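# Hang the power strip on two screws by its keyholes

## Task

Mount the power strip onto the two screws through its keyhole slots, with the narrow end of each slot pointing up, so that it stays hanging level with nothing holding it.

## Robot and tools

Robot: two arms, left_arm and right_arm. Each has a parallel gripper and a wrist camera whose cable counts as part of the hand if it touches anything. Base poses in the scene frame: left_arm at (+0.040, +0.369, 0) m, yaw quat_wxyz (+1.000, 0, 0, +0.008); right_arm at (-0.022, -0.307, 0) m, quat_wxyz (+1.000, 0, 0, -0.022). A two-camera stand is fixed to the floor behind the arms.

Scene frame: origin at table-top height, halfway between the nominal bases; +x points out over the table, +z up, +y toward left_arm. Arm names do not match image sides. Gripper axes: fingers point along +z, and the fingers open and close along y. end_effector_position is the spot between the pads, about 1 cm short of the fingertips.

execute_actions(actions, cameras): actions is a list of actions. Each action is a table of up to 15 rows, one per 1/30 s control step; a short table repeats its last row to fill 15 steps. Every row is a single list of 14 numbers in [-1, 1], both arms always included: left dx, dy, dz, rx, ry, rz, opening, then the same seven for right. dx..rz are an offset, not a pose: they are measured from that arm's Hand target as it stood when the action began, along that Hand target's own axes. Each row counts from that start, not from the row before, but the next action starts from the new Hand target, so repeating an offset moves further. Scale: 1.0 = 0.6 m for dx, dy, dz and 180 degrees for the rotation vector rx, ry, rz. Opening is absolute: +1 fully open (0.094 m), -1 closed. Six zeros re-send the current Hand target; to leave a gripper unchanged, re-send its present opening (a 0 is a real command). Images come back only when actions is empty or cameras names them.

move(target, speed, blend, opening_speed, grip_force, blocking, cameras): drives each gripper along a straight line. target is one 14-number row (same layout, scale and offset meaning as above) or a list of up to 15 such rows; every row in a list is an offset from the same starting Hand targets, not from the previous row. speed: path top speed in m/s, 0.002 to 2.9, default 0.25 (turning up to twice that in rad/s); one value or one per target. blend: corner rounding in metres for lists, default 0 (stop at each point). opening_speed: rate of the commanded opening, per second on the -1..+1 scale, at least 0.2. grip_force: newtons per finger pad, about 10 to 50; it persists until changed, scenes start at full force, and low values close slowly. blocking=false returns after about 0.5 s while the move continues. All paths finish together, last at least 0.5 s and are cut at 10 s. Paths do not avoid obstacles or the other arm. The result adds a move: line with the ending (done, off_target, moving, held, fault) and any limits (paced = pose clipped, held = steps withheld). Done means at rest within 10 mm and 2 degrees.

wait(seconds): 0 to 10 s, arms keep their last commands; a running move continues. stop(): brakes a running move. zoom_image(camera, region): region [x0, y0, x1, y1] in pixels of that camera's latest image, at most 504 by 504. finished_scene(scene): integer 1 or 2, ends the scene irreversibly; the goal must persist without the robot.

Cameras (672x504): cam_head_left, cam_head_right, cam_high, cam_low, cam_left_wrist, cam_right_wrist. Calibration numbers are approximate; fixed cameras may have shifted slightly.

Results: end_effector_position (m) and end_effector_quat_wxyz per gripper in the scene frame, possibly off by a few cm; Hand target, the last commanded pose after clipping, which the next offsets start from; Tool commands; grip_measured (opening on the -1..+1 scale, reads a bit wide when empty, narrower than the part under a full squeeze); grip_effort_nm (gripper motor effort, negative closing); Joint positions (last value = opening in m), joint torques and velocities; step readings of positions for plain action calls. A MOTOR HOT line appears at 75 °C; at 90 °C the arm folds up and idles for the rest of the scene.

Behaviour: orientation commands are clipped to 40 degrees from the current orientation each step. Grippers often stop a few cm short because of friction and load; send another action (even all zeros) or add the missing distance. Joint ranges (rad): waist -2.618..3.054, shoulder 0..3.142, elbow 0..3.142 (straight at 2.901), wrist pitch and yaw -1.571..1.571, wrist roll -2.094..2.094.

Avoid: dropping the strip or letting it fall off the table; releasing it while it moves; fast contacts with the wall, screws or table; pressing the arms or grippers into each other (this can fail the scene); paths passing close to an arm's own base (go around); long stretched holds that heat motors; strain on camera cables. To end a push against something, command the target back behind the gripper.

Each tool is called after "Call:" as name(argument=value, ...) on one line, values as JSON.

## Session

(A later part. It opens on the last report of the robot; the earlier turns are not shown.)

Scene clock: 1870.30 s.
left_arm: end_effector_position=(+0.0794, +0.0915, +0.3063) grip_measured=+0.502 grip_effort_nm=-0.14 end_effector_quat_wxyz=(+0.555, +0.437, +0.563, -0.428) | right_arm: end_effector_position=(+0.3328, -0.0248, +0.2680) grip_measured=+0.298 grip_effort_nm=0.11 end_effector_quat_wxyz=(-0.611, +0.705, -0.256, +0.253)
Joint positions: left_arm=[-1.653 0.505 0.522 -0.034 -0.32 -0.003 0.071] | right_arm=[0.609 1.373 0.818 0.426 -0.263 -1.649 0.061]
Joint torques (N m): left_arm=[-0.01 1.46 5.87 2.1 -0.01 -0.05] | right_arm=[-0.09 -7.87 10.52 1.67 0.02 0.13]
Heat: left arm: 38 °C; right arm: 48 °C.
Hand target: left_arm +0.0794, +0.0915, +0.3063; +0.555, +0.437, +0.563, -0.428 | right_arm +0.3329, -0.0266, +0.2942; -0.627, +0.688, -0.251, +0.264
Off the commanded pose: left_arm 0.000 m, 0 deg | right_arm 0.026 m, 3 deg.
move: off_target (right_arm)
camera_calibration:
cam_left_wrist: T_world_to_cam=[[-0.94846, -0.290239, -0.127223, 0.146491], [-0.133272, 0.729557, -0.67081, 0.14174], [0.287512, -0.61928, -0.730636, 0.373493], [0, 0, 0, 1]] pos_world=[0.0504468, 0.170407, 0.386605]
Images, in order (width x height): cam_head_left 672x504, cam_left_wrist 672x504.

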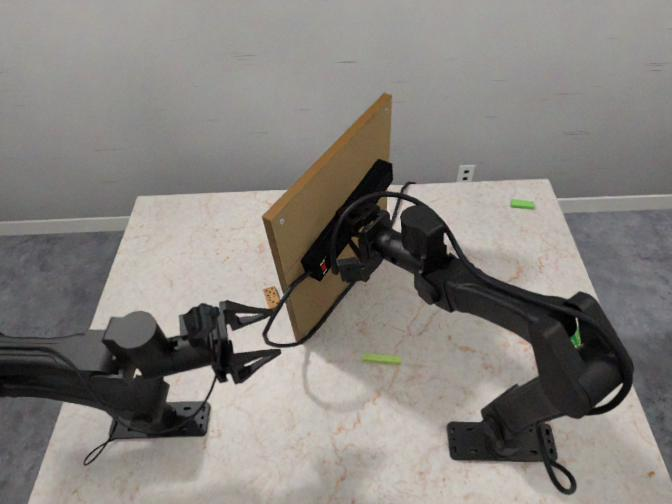

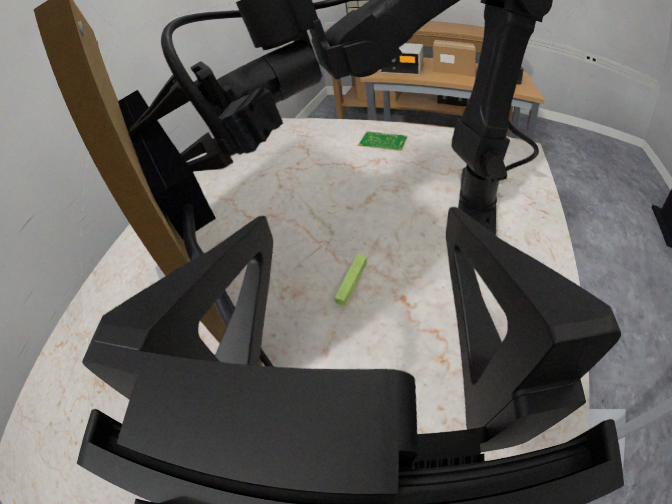

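Call:
move(target=[[0,0,0,0,0,0,0.5,0,-0.01,0,0,0,0,0.6],[0,0,0,0,0,0,0.5,0.1,-0.03,0,-0.02,0,0,0.6],[0,0,0,0,0,0,0.5,0.1,0.06,0.0,-0.05,0,0,0.6]], speed=0.08, cameras=["cam_head_left","cam_left_wrist"])

Call:
zoom_image(camera="cam_head_left", region=[290, 150, 400, 270])

Call:
zoom_image(camera="cam_left_wrist", region=[110, 80, 230, 200])

Scene clock: 1882.97 s.
left_arm: end_effector_position=(+0.0794, +0.0915, +0.3063) grip_measured=+0.502 grip_effort_nm=-0.15 end_effector_quat_wxyz=(+0.555, +0.437, +0.563, -0.428) | right_arm: end_effector_position=(+0.3732, -0.0678, +0.2699) grip_measured=+0.598 grip_effort_nm=0.07 end_effector_quat_wxyz=(-0.576, +0.733, -0.266, +0.245)
Joint positions: left_arm=[-1.653 0.505 0.522 -0.034 -0.32 -0.003 0.071] | right_arm=[0.42 1.425 0.968 0.217 -0.434 -1.728 0.075]
Joint torques (N m): left_arm=[-0.09 1.46 5.87 2.09 -0.02 -0.02] | right_arm=[-0.5 -5.01 7.04 1.81 -0.08 0.02]
Heat: left arm: 38 °C; right arm: 48 °C.
Hand target: left_arm +0.0794, +0.0915, +0.3063; +0.555, +0.437, +0.563, -0.428 | right_arm +0.3765, -0.0704, +0.2611; -0.571, +0.735, -0.271, +0.243
Off the commanded pose: left_arm 0.000 m, 0 deg | right_arm 0.010 m, 1 deg.
move: done
camera_calibration:
cam_left_wrist: T_world_to_cam=[[-0.94846, -0.290239, -0.127223, 0.146491], [-0.133272, 0.729557, -0.67081, 0.14174], [0.287512, -0.61928, -0.730636, 0.373493], [0, 0, 0, 1]] pos_world=[0.0504468, 0.170407, 0.386605]
Images, in order (width x height): cam_head_left 672x504, cam_left_wrist 672x504.

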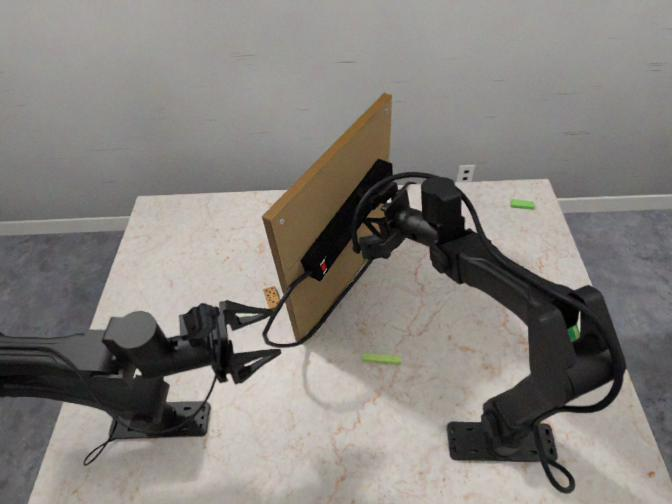

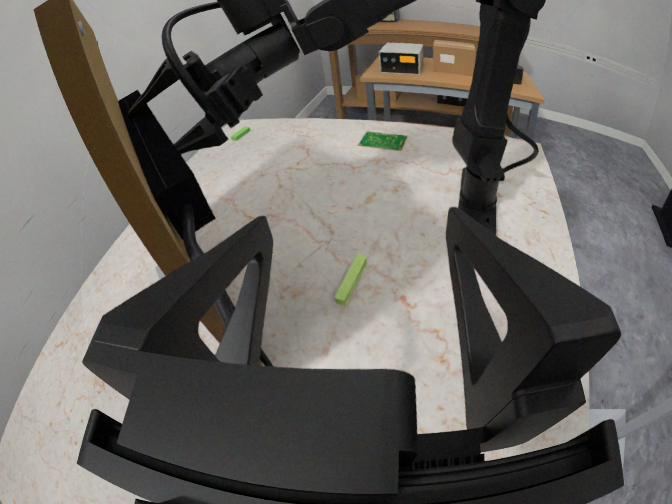

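Scaled by 4.200 from the camera's 672x504 image, which has a finer 960x720 frame.

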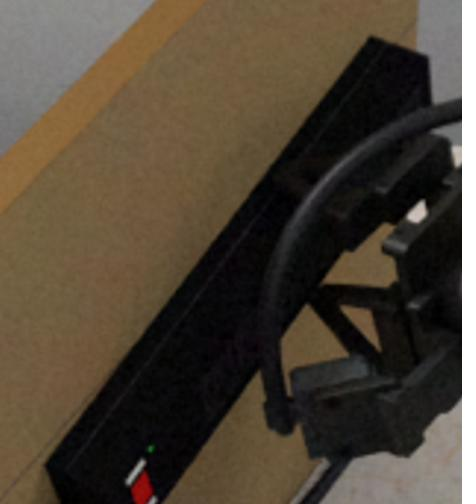

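Scaled by 4.200 from the camera's 672x504 image, which has a finer 960x720 frame.

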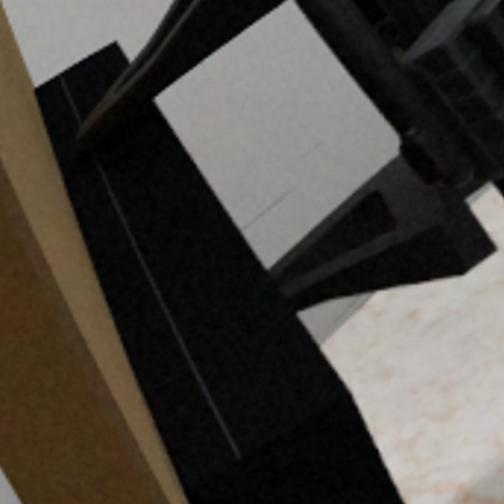

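Call:
move(target=[[0,0,0,0,0,0,0.5,0.04,0.0,0.0,0,0,0,0.6],[0,0,0,0,0,0,0.5,0.04,0.1,0.0,-0.02,0,0,0.6]], speed=0.08, cameras=["cam_head_left","cam_left_wrist"])

Call:
zoom_image(camera="cam_head_left", region=[290, 150, 400, 270])

Call:
zoom_image(camera="cam_left_wrist", region=[110, 80, 230, 200])

Scene clock: 1894.43 s.
left_arm: end_effector_position=(+0.0794, +0.0915, +0.3063) grip_measured=+0.502 grip_effort_nm=-0.14 end_effector_quat_wxyz=(+0.555, +0.437, +0.563, -0.428) | right_arm: end_effector_position=(+0.3879, -0.0901, +0.2593) grip_measured=+0.598 grip_effort_nm=0.06 end_effector_quat_wxyz=(-0.590, +0.719, -0.234, +0.283)
Joint positions: left_arm=[-1.653 0.505 0.522 -0.034 -0.32 -0.003 0.071] | right_arm=[0.336 1.467 0.885 0.416 -0.511 -1.785 0.075]
Joint torques (N m): left_arm=[-0.09 1.42 5.79 2.08 -0.02 -0.02] | right_arm=[-1.32 -3.47 4.68 0.75 -0.07 0]
Heat: left arm: 38 °C; right arm: 47 °C.
Hand target: left_arm +0.0794, +0.0915, +0.3063; +0.555, +0.437, +0.563, -0.428 | right_arm +0.3868, -0.0986, +0.2039; -0.548, +0.753, -0.279, +0.235
Off the commanded pose: left_arm 0.000 m, 0 deg | right_arm 0.056 m, 10 deg.
move: off_target (right_arm)
camera_calibration:
cam_left_wrist: T_world_to_cam=[[-0.94846, -0.290239, -0.127223, 0.146491], [-0.133272, 0.729557, -0.67081, 0.14174], [0.287512, -0.61928, -0.730636, 0.373493], [0, 0, 0, 1]] pos_world=[0.0504468, 0.170407, 0.386605]
Images, in order (width x height): cam_head_left 672x504, cam_left_wrist 672x504.

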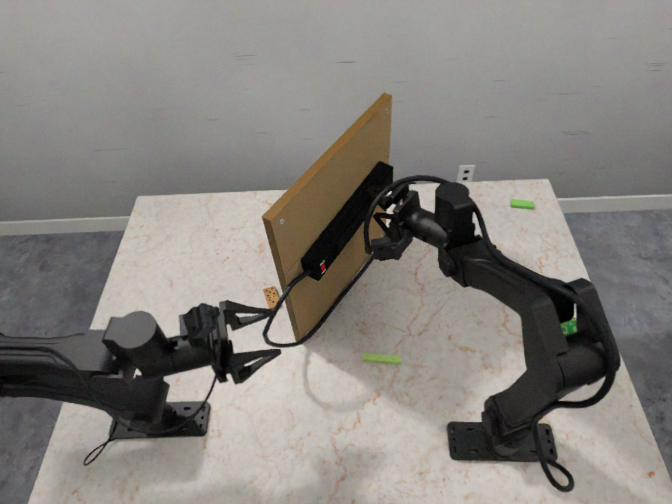

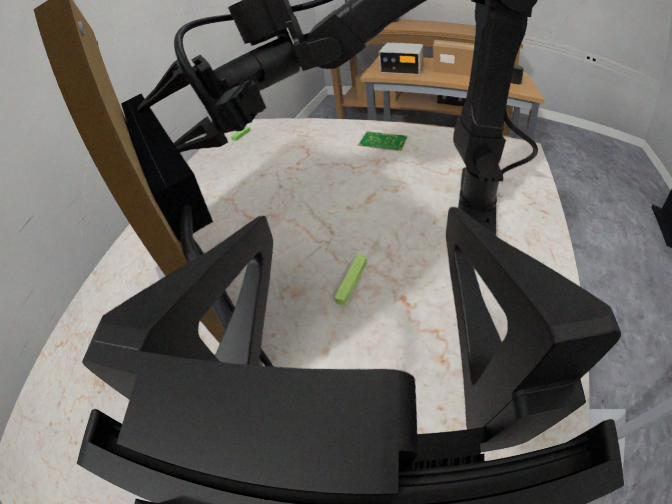

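Scaled by 4.200 from the camera's 672x504 image, which has a finer 960x720 frame.

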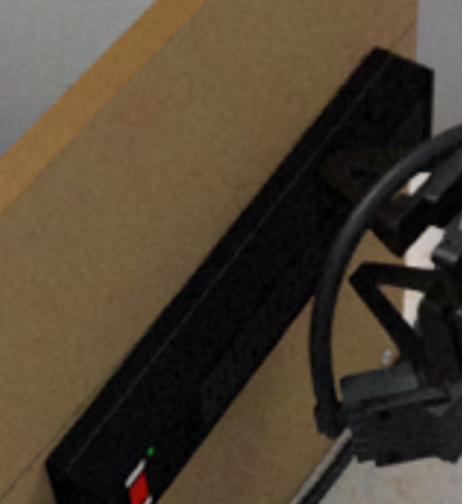

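Scaled by 4.200 from the camera's 672x504 image, which has a finer 960x720 frame.

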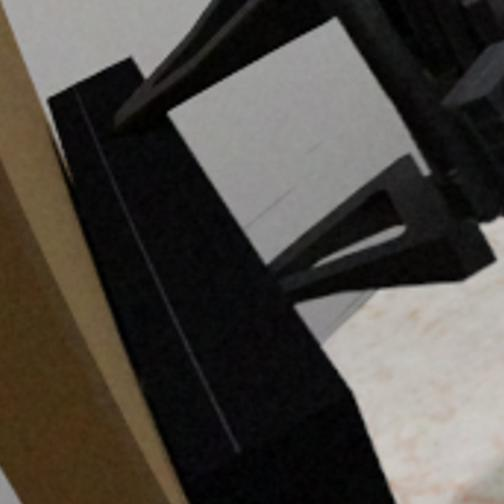

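Call:
move(target=[[0,0,0,0,0,0,0.5,0,-0.1,0.0,0.02,0,0,0.6],[0,0,0,0,0,0,0.5,0,-0.1,0.035,0.04,0,0,0.6],[0,0,0,0,0,0,0.5,0,-0.1,0.04,0.04,0,0,-1]], speed=0.08, cameras=["cam_head_left","cam_left_wrist"])

Call:
zoom_image(camera="cam_head_left", region=[290, 150, 400, 270])

Call:
zoom_image(camera="cam_left_wrist", region=[110, 80, 230, 200])

Scene clock: 1909.77 s.
left_arm: end_effector_position=(+0.0794, +0.0915, +0.3063) grip_measured=+0.502 grip_effort_nm=-0.14 end_effector_quat_wxyz=(+0.555, +0.437, +0.563, -0.428) | right_arm: end_effector_position=(+0.4065, -0.0744, +0.2630) grip_measured=+0.063 grip_effort_nm=-1.26 end_effector_quat_wxyz=(-0.597, +0.715, -0.258, +0.258)
Joint positions: left_arm=[-1.653 0.505 0.522 -0.034 -0.32 -0.003 0.071] | right_arm=[0.363 1.55 0.989 0.386 -0.491 -1.716 0.05]
Joint torques (N m): left_arm=[-0.02 1.46 5.78 2.09 -0.02 -0.01] | right_arm=[1.35 -4.05 8.96 1.79 0.08 0.08]
Heat: left arm: 38 °C; right arm: 47 °C.
Hand target: left_arm +0.0794, +0.0915, +0.3063; +0.555, +0.437, +0.563, -0.428 | right_arm +0.4125, -0.0674, +0.2543; -0.594, +0.717, -0.263, +0.252
Off the commanded pose: left_arm 0.000 m, 0 deg | right_arm 0.013 m, 1 deg.
move: off_target (right_arm); target 3's new opening was sent with right_arm's hand 0.012 m and 1 deg from that target
camera_calibration:
cam_left_wrist: T_world_to_cam=[[-0.94846, -0.290239, -0.127223, 0.146491], [-0.133272, 0.729557, -0.67081, 0.14174], [0.287512, -0.61928, -0.730636, 0.373493], [0, 0, 0, 1]] pos_world=[0.0504468, 0.170407, 0.386605]
Images, in order (width x height): cam_head_left 672x504, cam_left_wrist 672x504.

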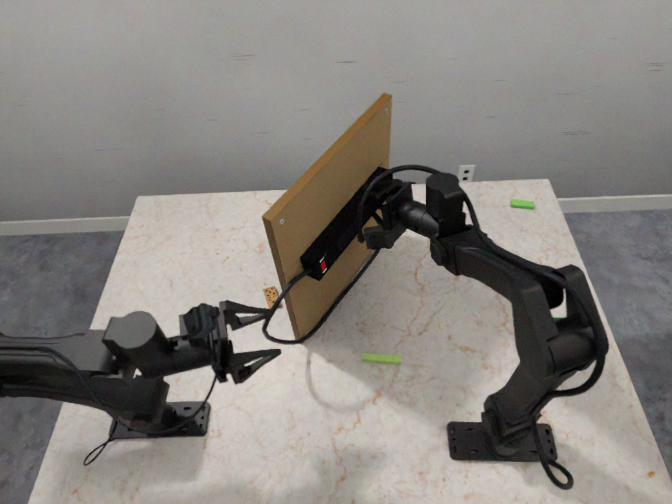

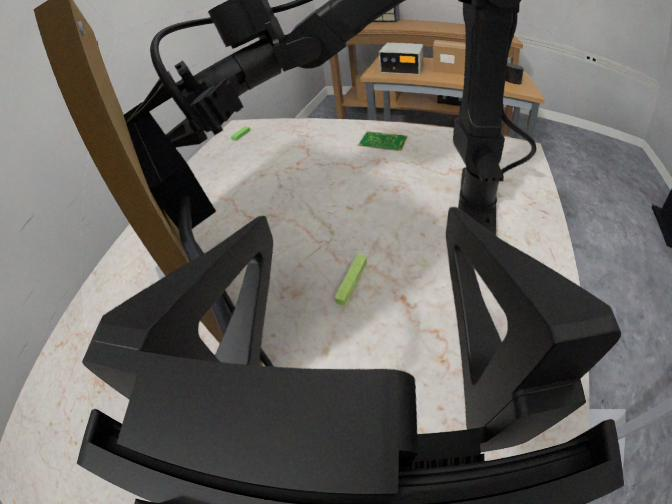

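Scaled by 4.200 from the camera's 672x504 image, which has a finer 960x720 frame.

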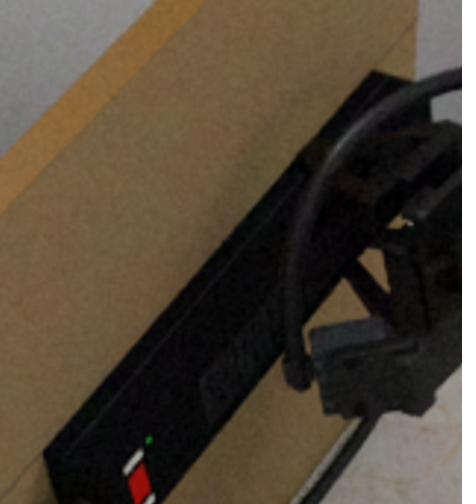

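Scaled by 4.200 from the camera's 672x504 image, which has a finer 960x720 frame.

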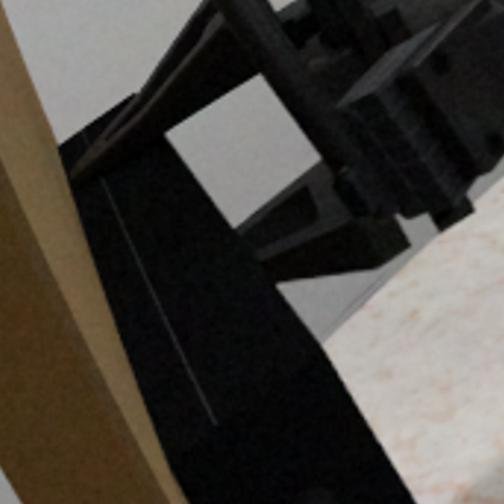

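Call:
move(target=[0,0,0,0,0,0,0.5,0,-0.02,0,0,0,0,0.3], opening_speed=0.3, cameras=["cam_head_left","cam_left_wrist","cam_head_right"])

Call:
zoom_image(camera="cam_head_left", region=[290, 150, 400, 270])

Call:
zoom_image(camera="cam_left_wrist", region=[110, 80, 230, 200])

Scene clock: 1925.83 s.
left_arm: end_effector_position=(+0.0794, +0.0915, +0.3063) grip_measured=+0.502 grip_effort_nm=-0.14 end_effector_quat_wxyz=(+0.555, +0.437, +0.563, -0.428) | right_arm: end_effector_position=(+0.4060, -0.0745, +0.2589) grip_measured=+0.297 grip_effort_nm=0.13 end_effector_quat_wxyz=(-0.590, +0.721, -0.264, +0.250)
Joint positions: left_arm=[-1.653 0.505 0.522 -0.034 -0.32 -0.003 0.071] | right_arm=[0.363 1.55 0.999 0.346 -0.492 -1.719 0.061]
Joint torques (N m): left_arm=[-0.01 1.46 5.85 2.11 -0.02 -0.01] | right_arm=[1.62 -4.9 11.41 1.71 0.15 0.15]
Heat: left arm: 38 °C; right arm: 49 °C.
Hand target: left_arm +0.0794, +0.0915, +0.3063; +0.555, +0.437, +0.563, -0.428 | right_arm +0.4134, -0.0655, +0.2660; -0.594, +0.717, -0.264, +0.252
Off the commanded pose: left_arm 0.000 m, 0 deg | right_arm 0.014 m, 1 deg.
move: off_target (right_arm)
camera_calibration:
cam_left_wrist: T_world_to_cam=[[-0.94846, -0.290239, -0.127223, 0.146491], [-0.133272, 0.729557, -0.67081, 0.14174], [0.287512, -0.61928, -0.730636, 0.373493], [0, 0, 0, 1]] pos_world=[0.0504468, 0.170407, 0.386605]
Images, in order (width x height): cam_head_left 672x504, cam_head_right 672x504, cam_left_wrist 672x504.

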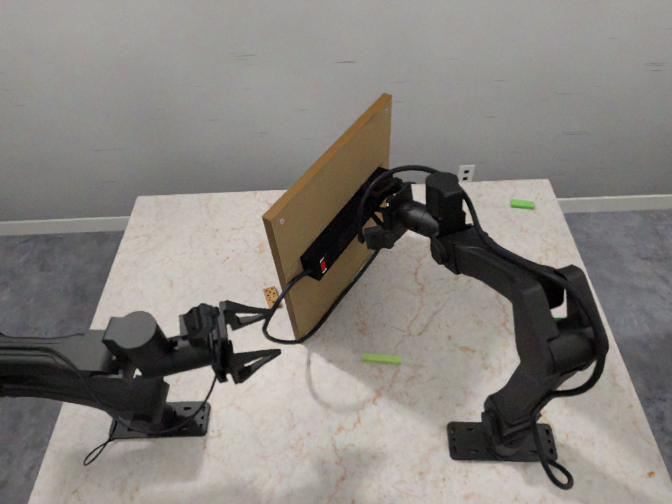

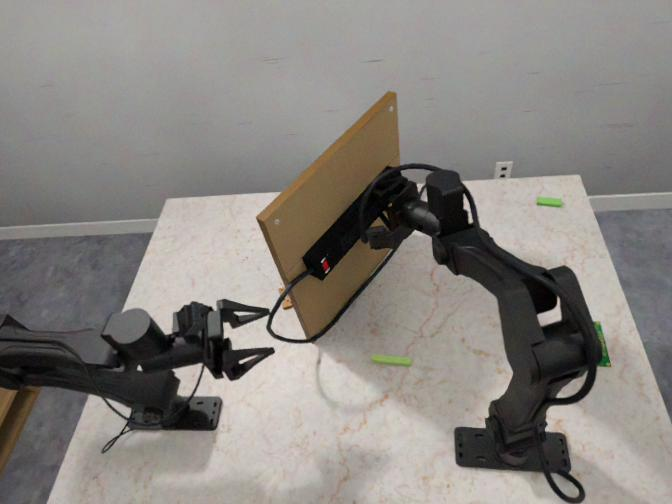

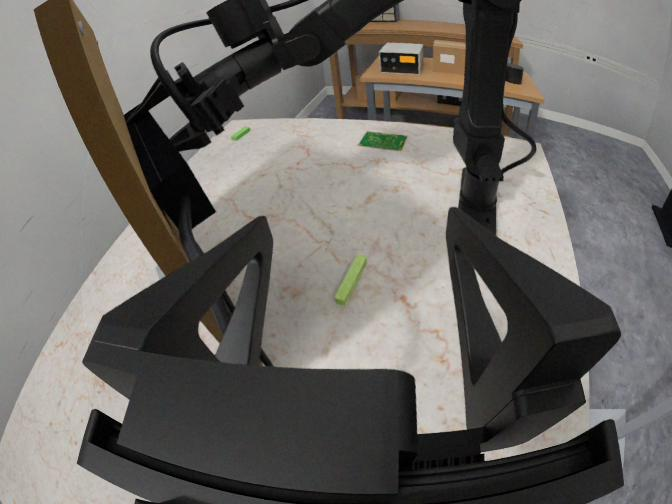

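Scaled by 4.200 from the camera's 672x504 image, which has a finer 960x720 frame.

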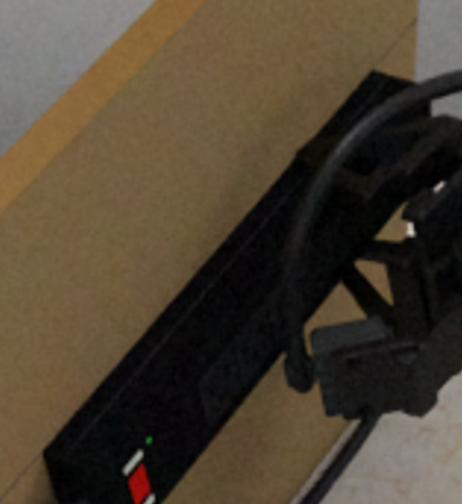

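Scaled by 4.200 from the camera's 672x504 image, which has a finer 960x720 frame.

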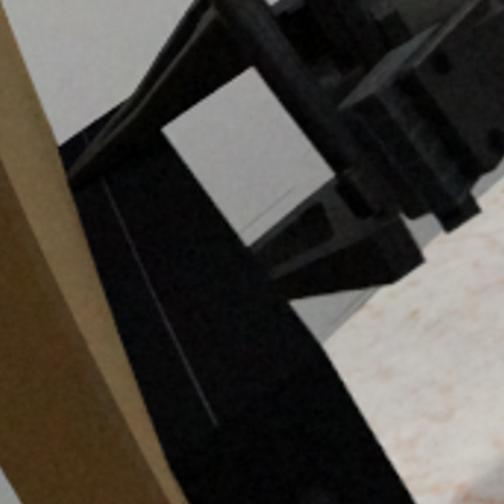

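Call:
move(target=[[0,0,0,0,0,0,0.5,0,-0.02,-0.005,0,0,0,0.8],[0,0,0,0,0,0,0.5,0,-0.03,-0.28,0,0,0,0.8]], speed=0.08, cameras=["cam_head_left","cam_left_wrist","cam_head_right","cam_right_wrist"])

Call:
zoom_image(camera="cam_head_left", region=[290, 150, 400, 270])

Call:
zoom_image(camera="cam_left_wrist", region=[110, 80, 230, 200])

Call:
zoom_image(camera="cam_head_right", region=[290, 150, 410, 280])

Scene clock: 1940.10 s.
left_arm: end_effector_position=(+0.0794, +0.0915, +0.3063) grip_measured=+0.502 grip_effort_nm=-0.14 end_effector_quat_wxyz=(+0.555, +0.437, +0.563, -0.428) | right_arm: end_effector_position=(+0.3087, -0.1834, +0.3185) grip_measured=+0.798 grip_effort_nm=0.08 end_effector_quat_wxyz=(-0.596, +0.712, -0.261, +0.265)
Joint positions: left_arm=[-1.653 0.505 0.522 -0.034 -0.32 -0.003 0.071] | right_arm=[0.015 1.039 0.856 -0.036 -0.819 -1.799 0.084]
Joint torques (N m): left_arm=[-0.03 1.46 5.93 2.08 -0.03 -0.02] | right_arm=[-0.66 -3.56 6.98 1.2 -0.37 -0.05]
Heat: left arm: 38 °C; right arm: 50 °C.
Hand target: left_arm +0.0794, +0.0915, +0.3063; +0.555, +0.437, +0.563, -0.428 | right_arm +0.3016, -0.1836, +0.3119; -0.594, +0.717, -0.264, +0.252
Off the commanded pose: left_arm 0.000 m, 0 deg | right_arm 0.010 m, 2 deg.
move: done
camera_calibration:
cam_left_wrist: T_world_to_cam=[[-0.94846, -0.290239, -0.127223, 0.146491], [-0.133272, 0.729557, -0.67081, 0.14174], [0.287512, -0.61928, -0.730636, 0.373493], [0, 0, 0, 1]] pos_world=[0.0504468, 0.170407, 0.386605]
cam_right_wrist: T_world_to_cam=[[0.171316, 0.134971, 0.975927, -0.332845], [0.0726718, -0.989604, 0.124105, -0.245365], [0.982532, 0.0496611, -0.179344, -0.120136], [0, 0, 0, 1]] pos_world=[0.19289, -0.191924, 0.333738]
Images, in order (width x height): cam_head_left 672x504, cam_head_right 672x504, cam_left_wrist 672x504, cam_right_wrist 672x504.

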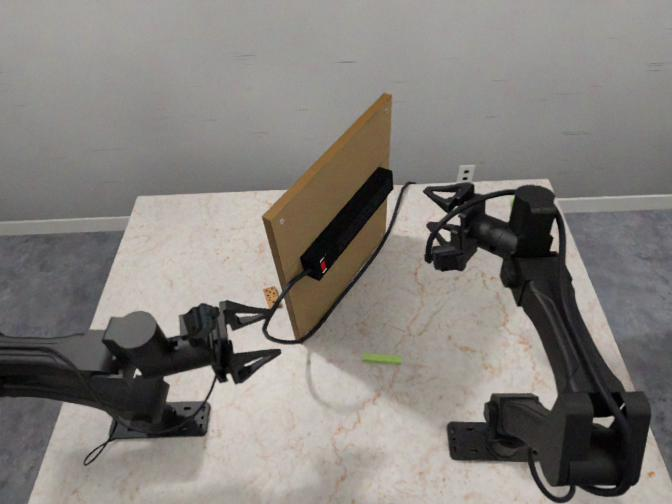

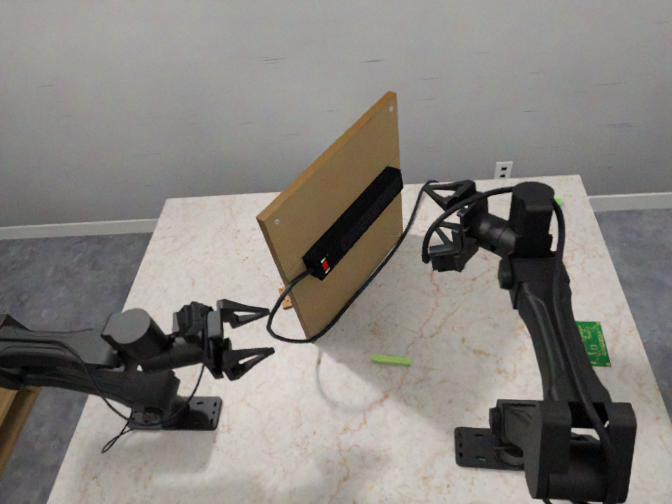

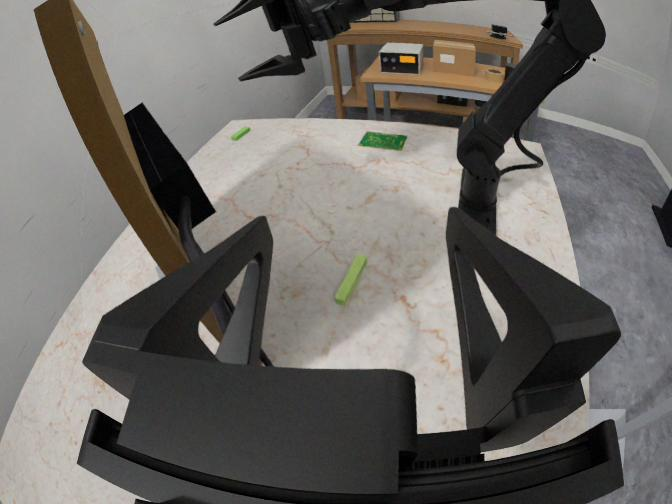

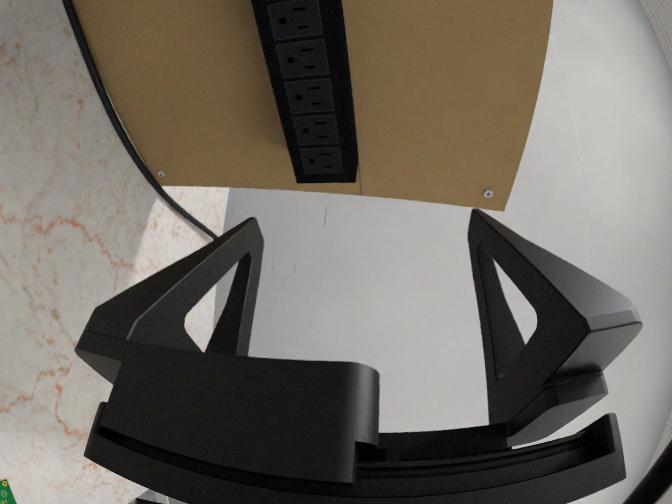

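Scaled by 4.200 from the camera's 672x504 image, which has a finer 960x720 frame.

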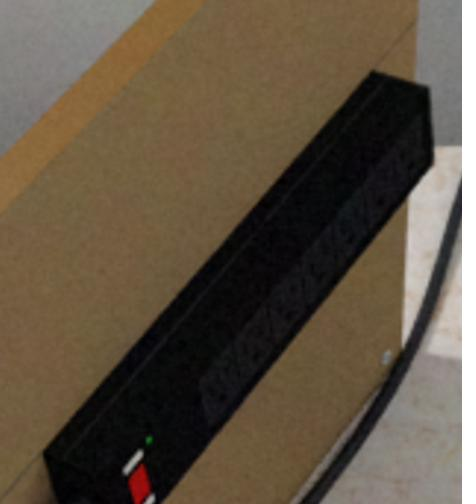

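Scaled by 4.200 from the camera's 672x504 image, which has a finer 960x720 frame.

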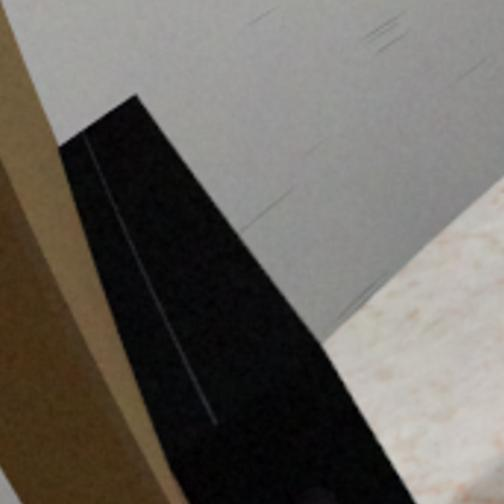

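Scaled by 3.877 from the camera's 672x504 image, which has a finer 960x720 frame.

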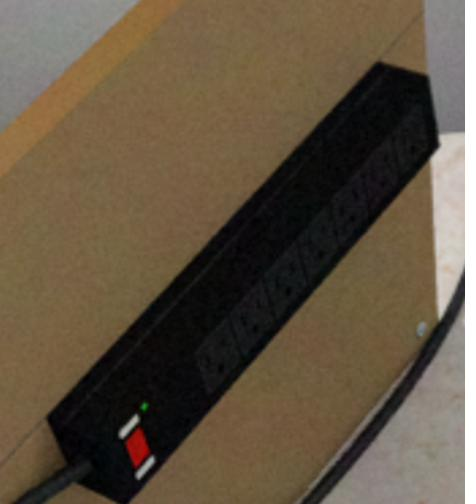

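Call:
finished_scene(scene=2)

The scene is finished: the task was done.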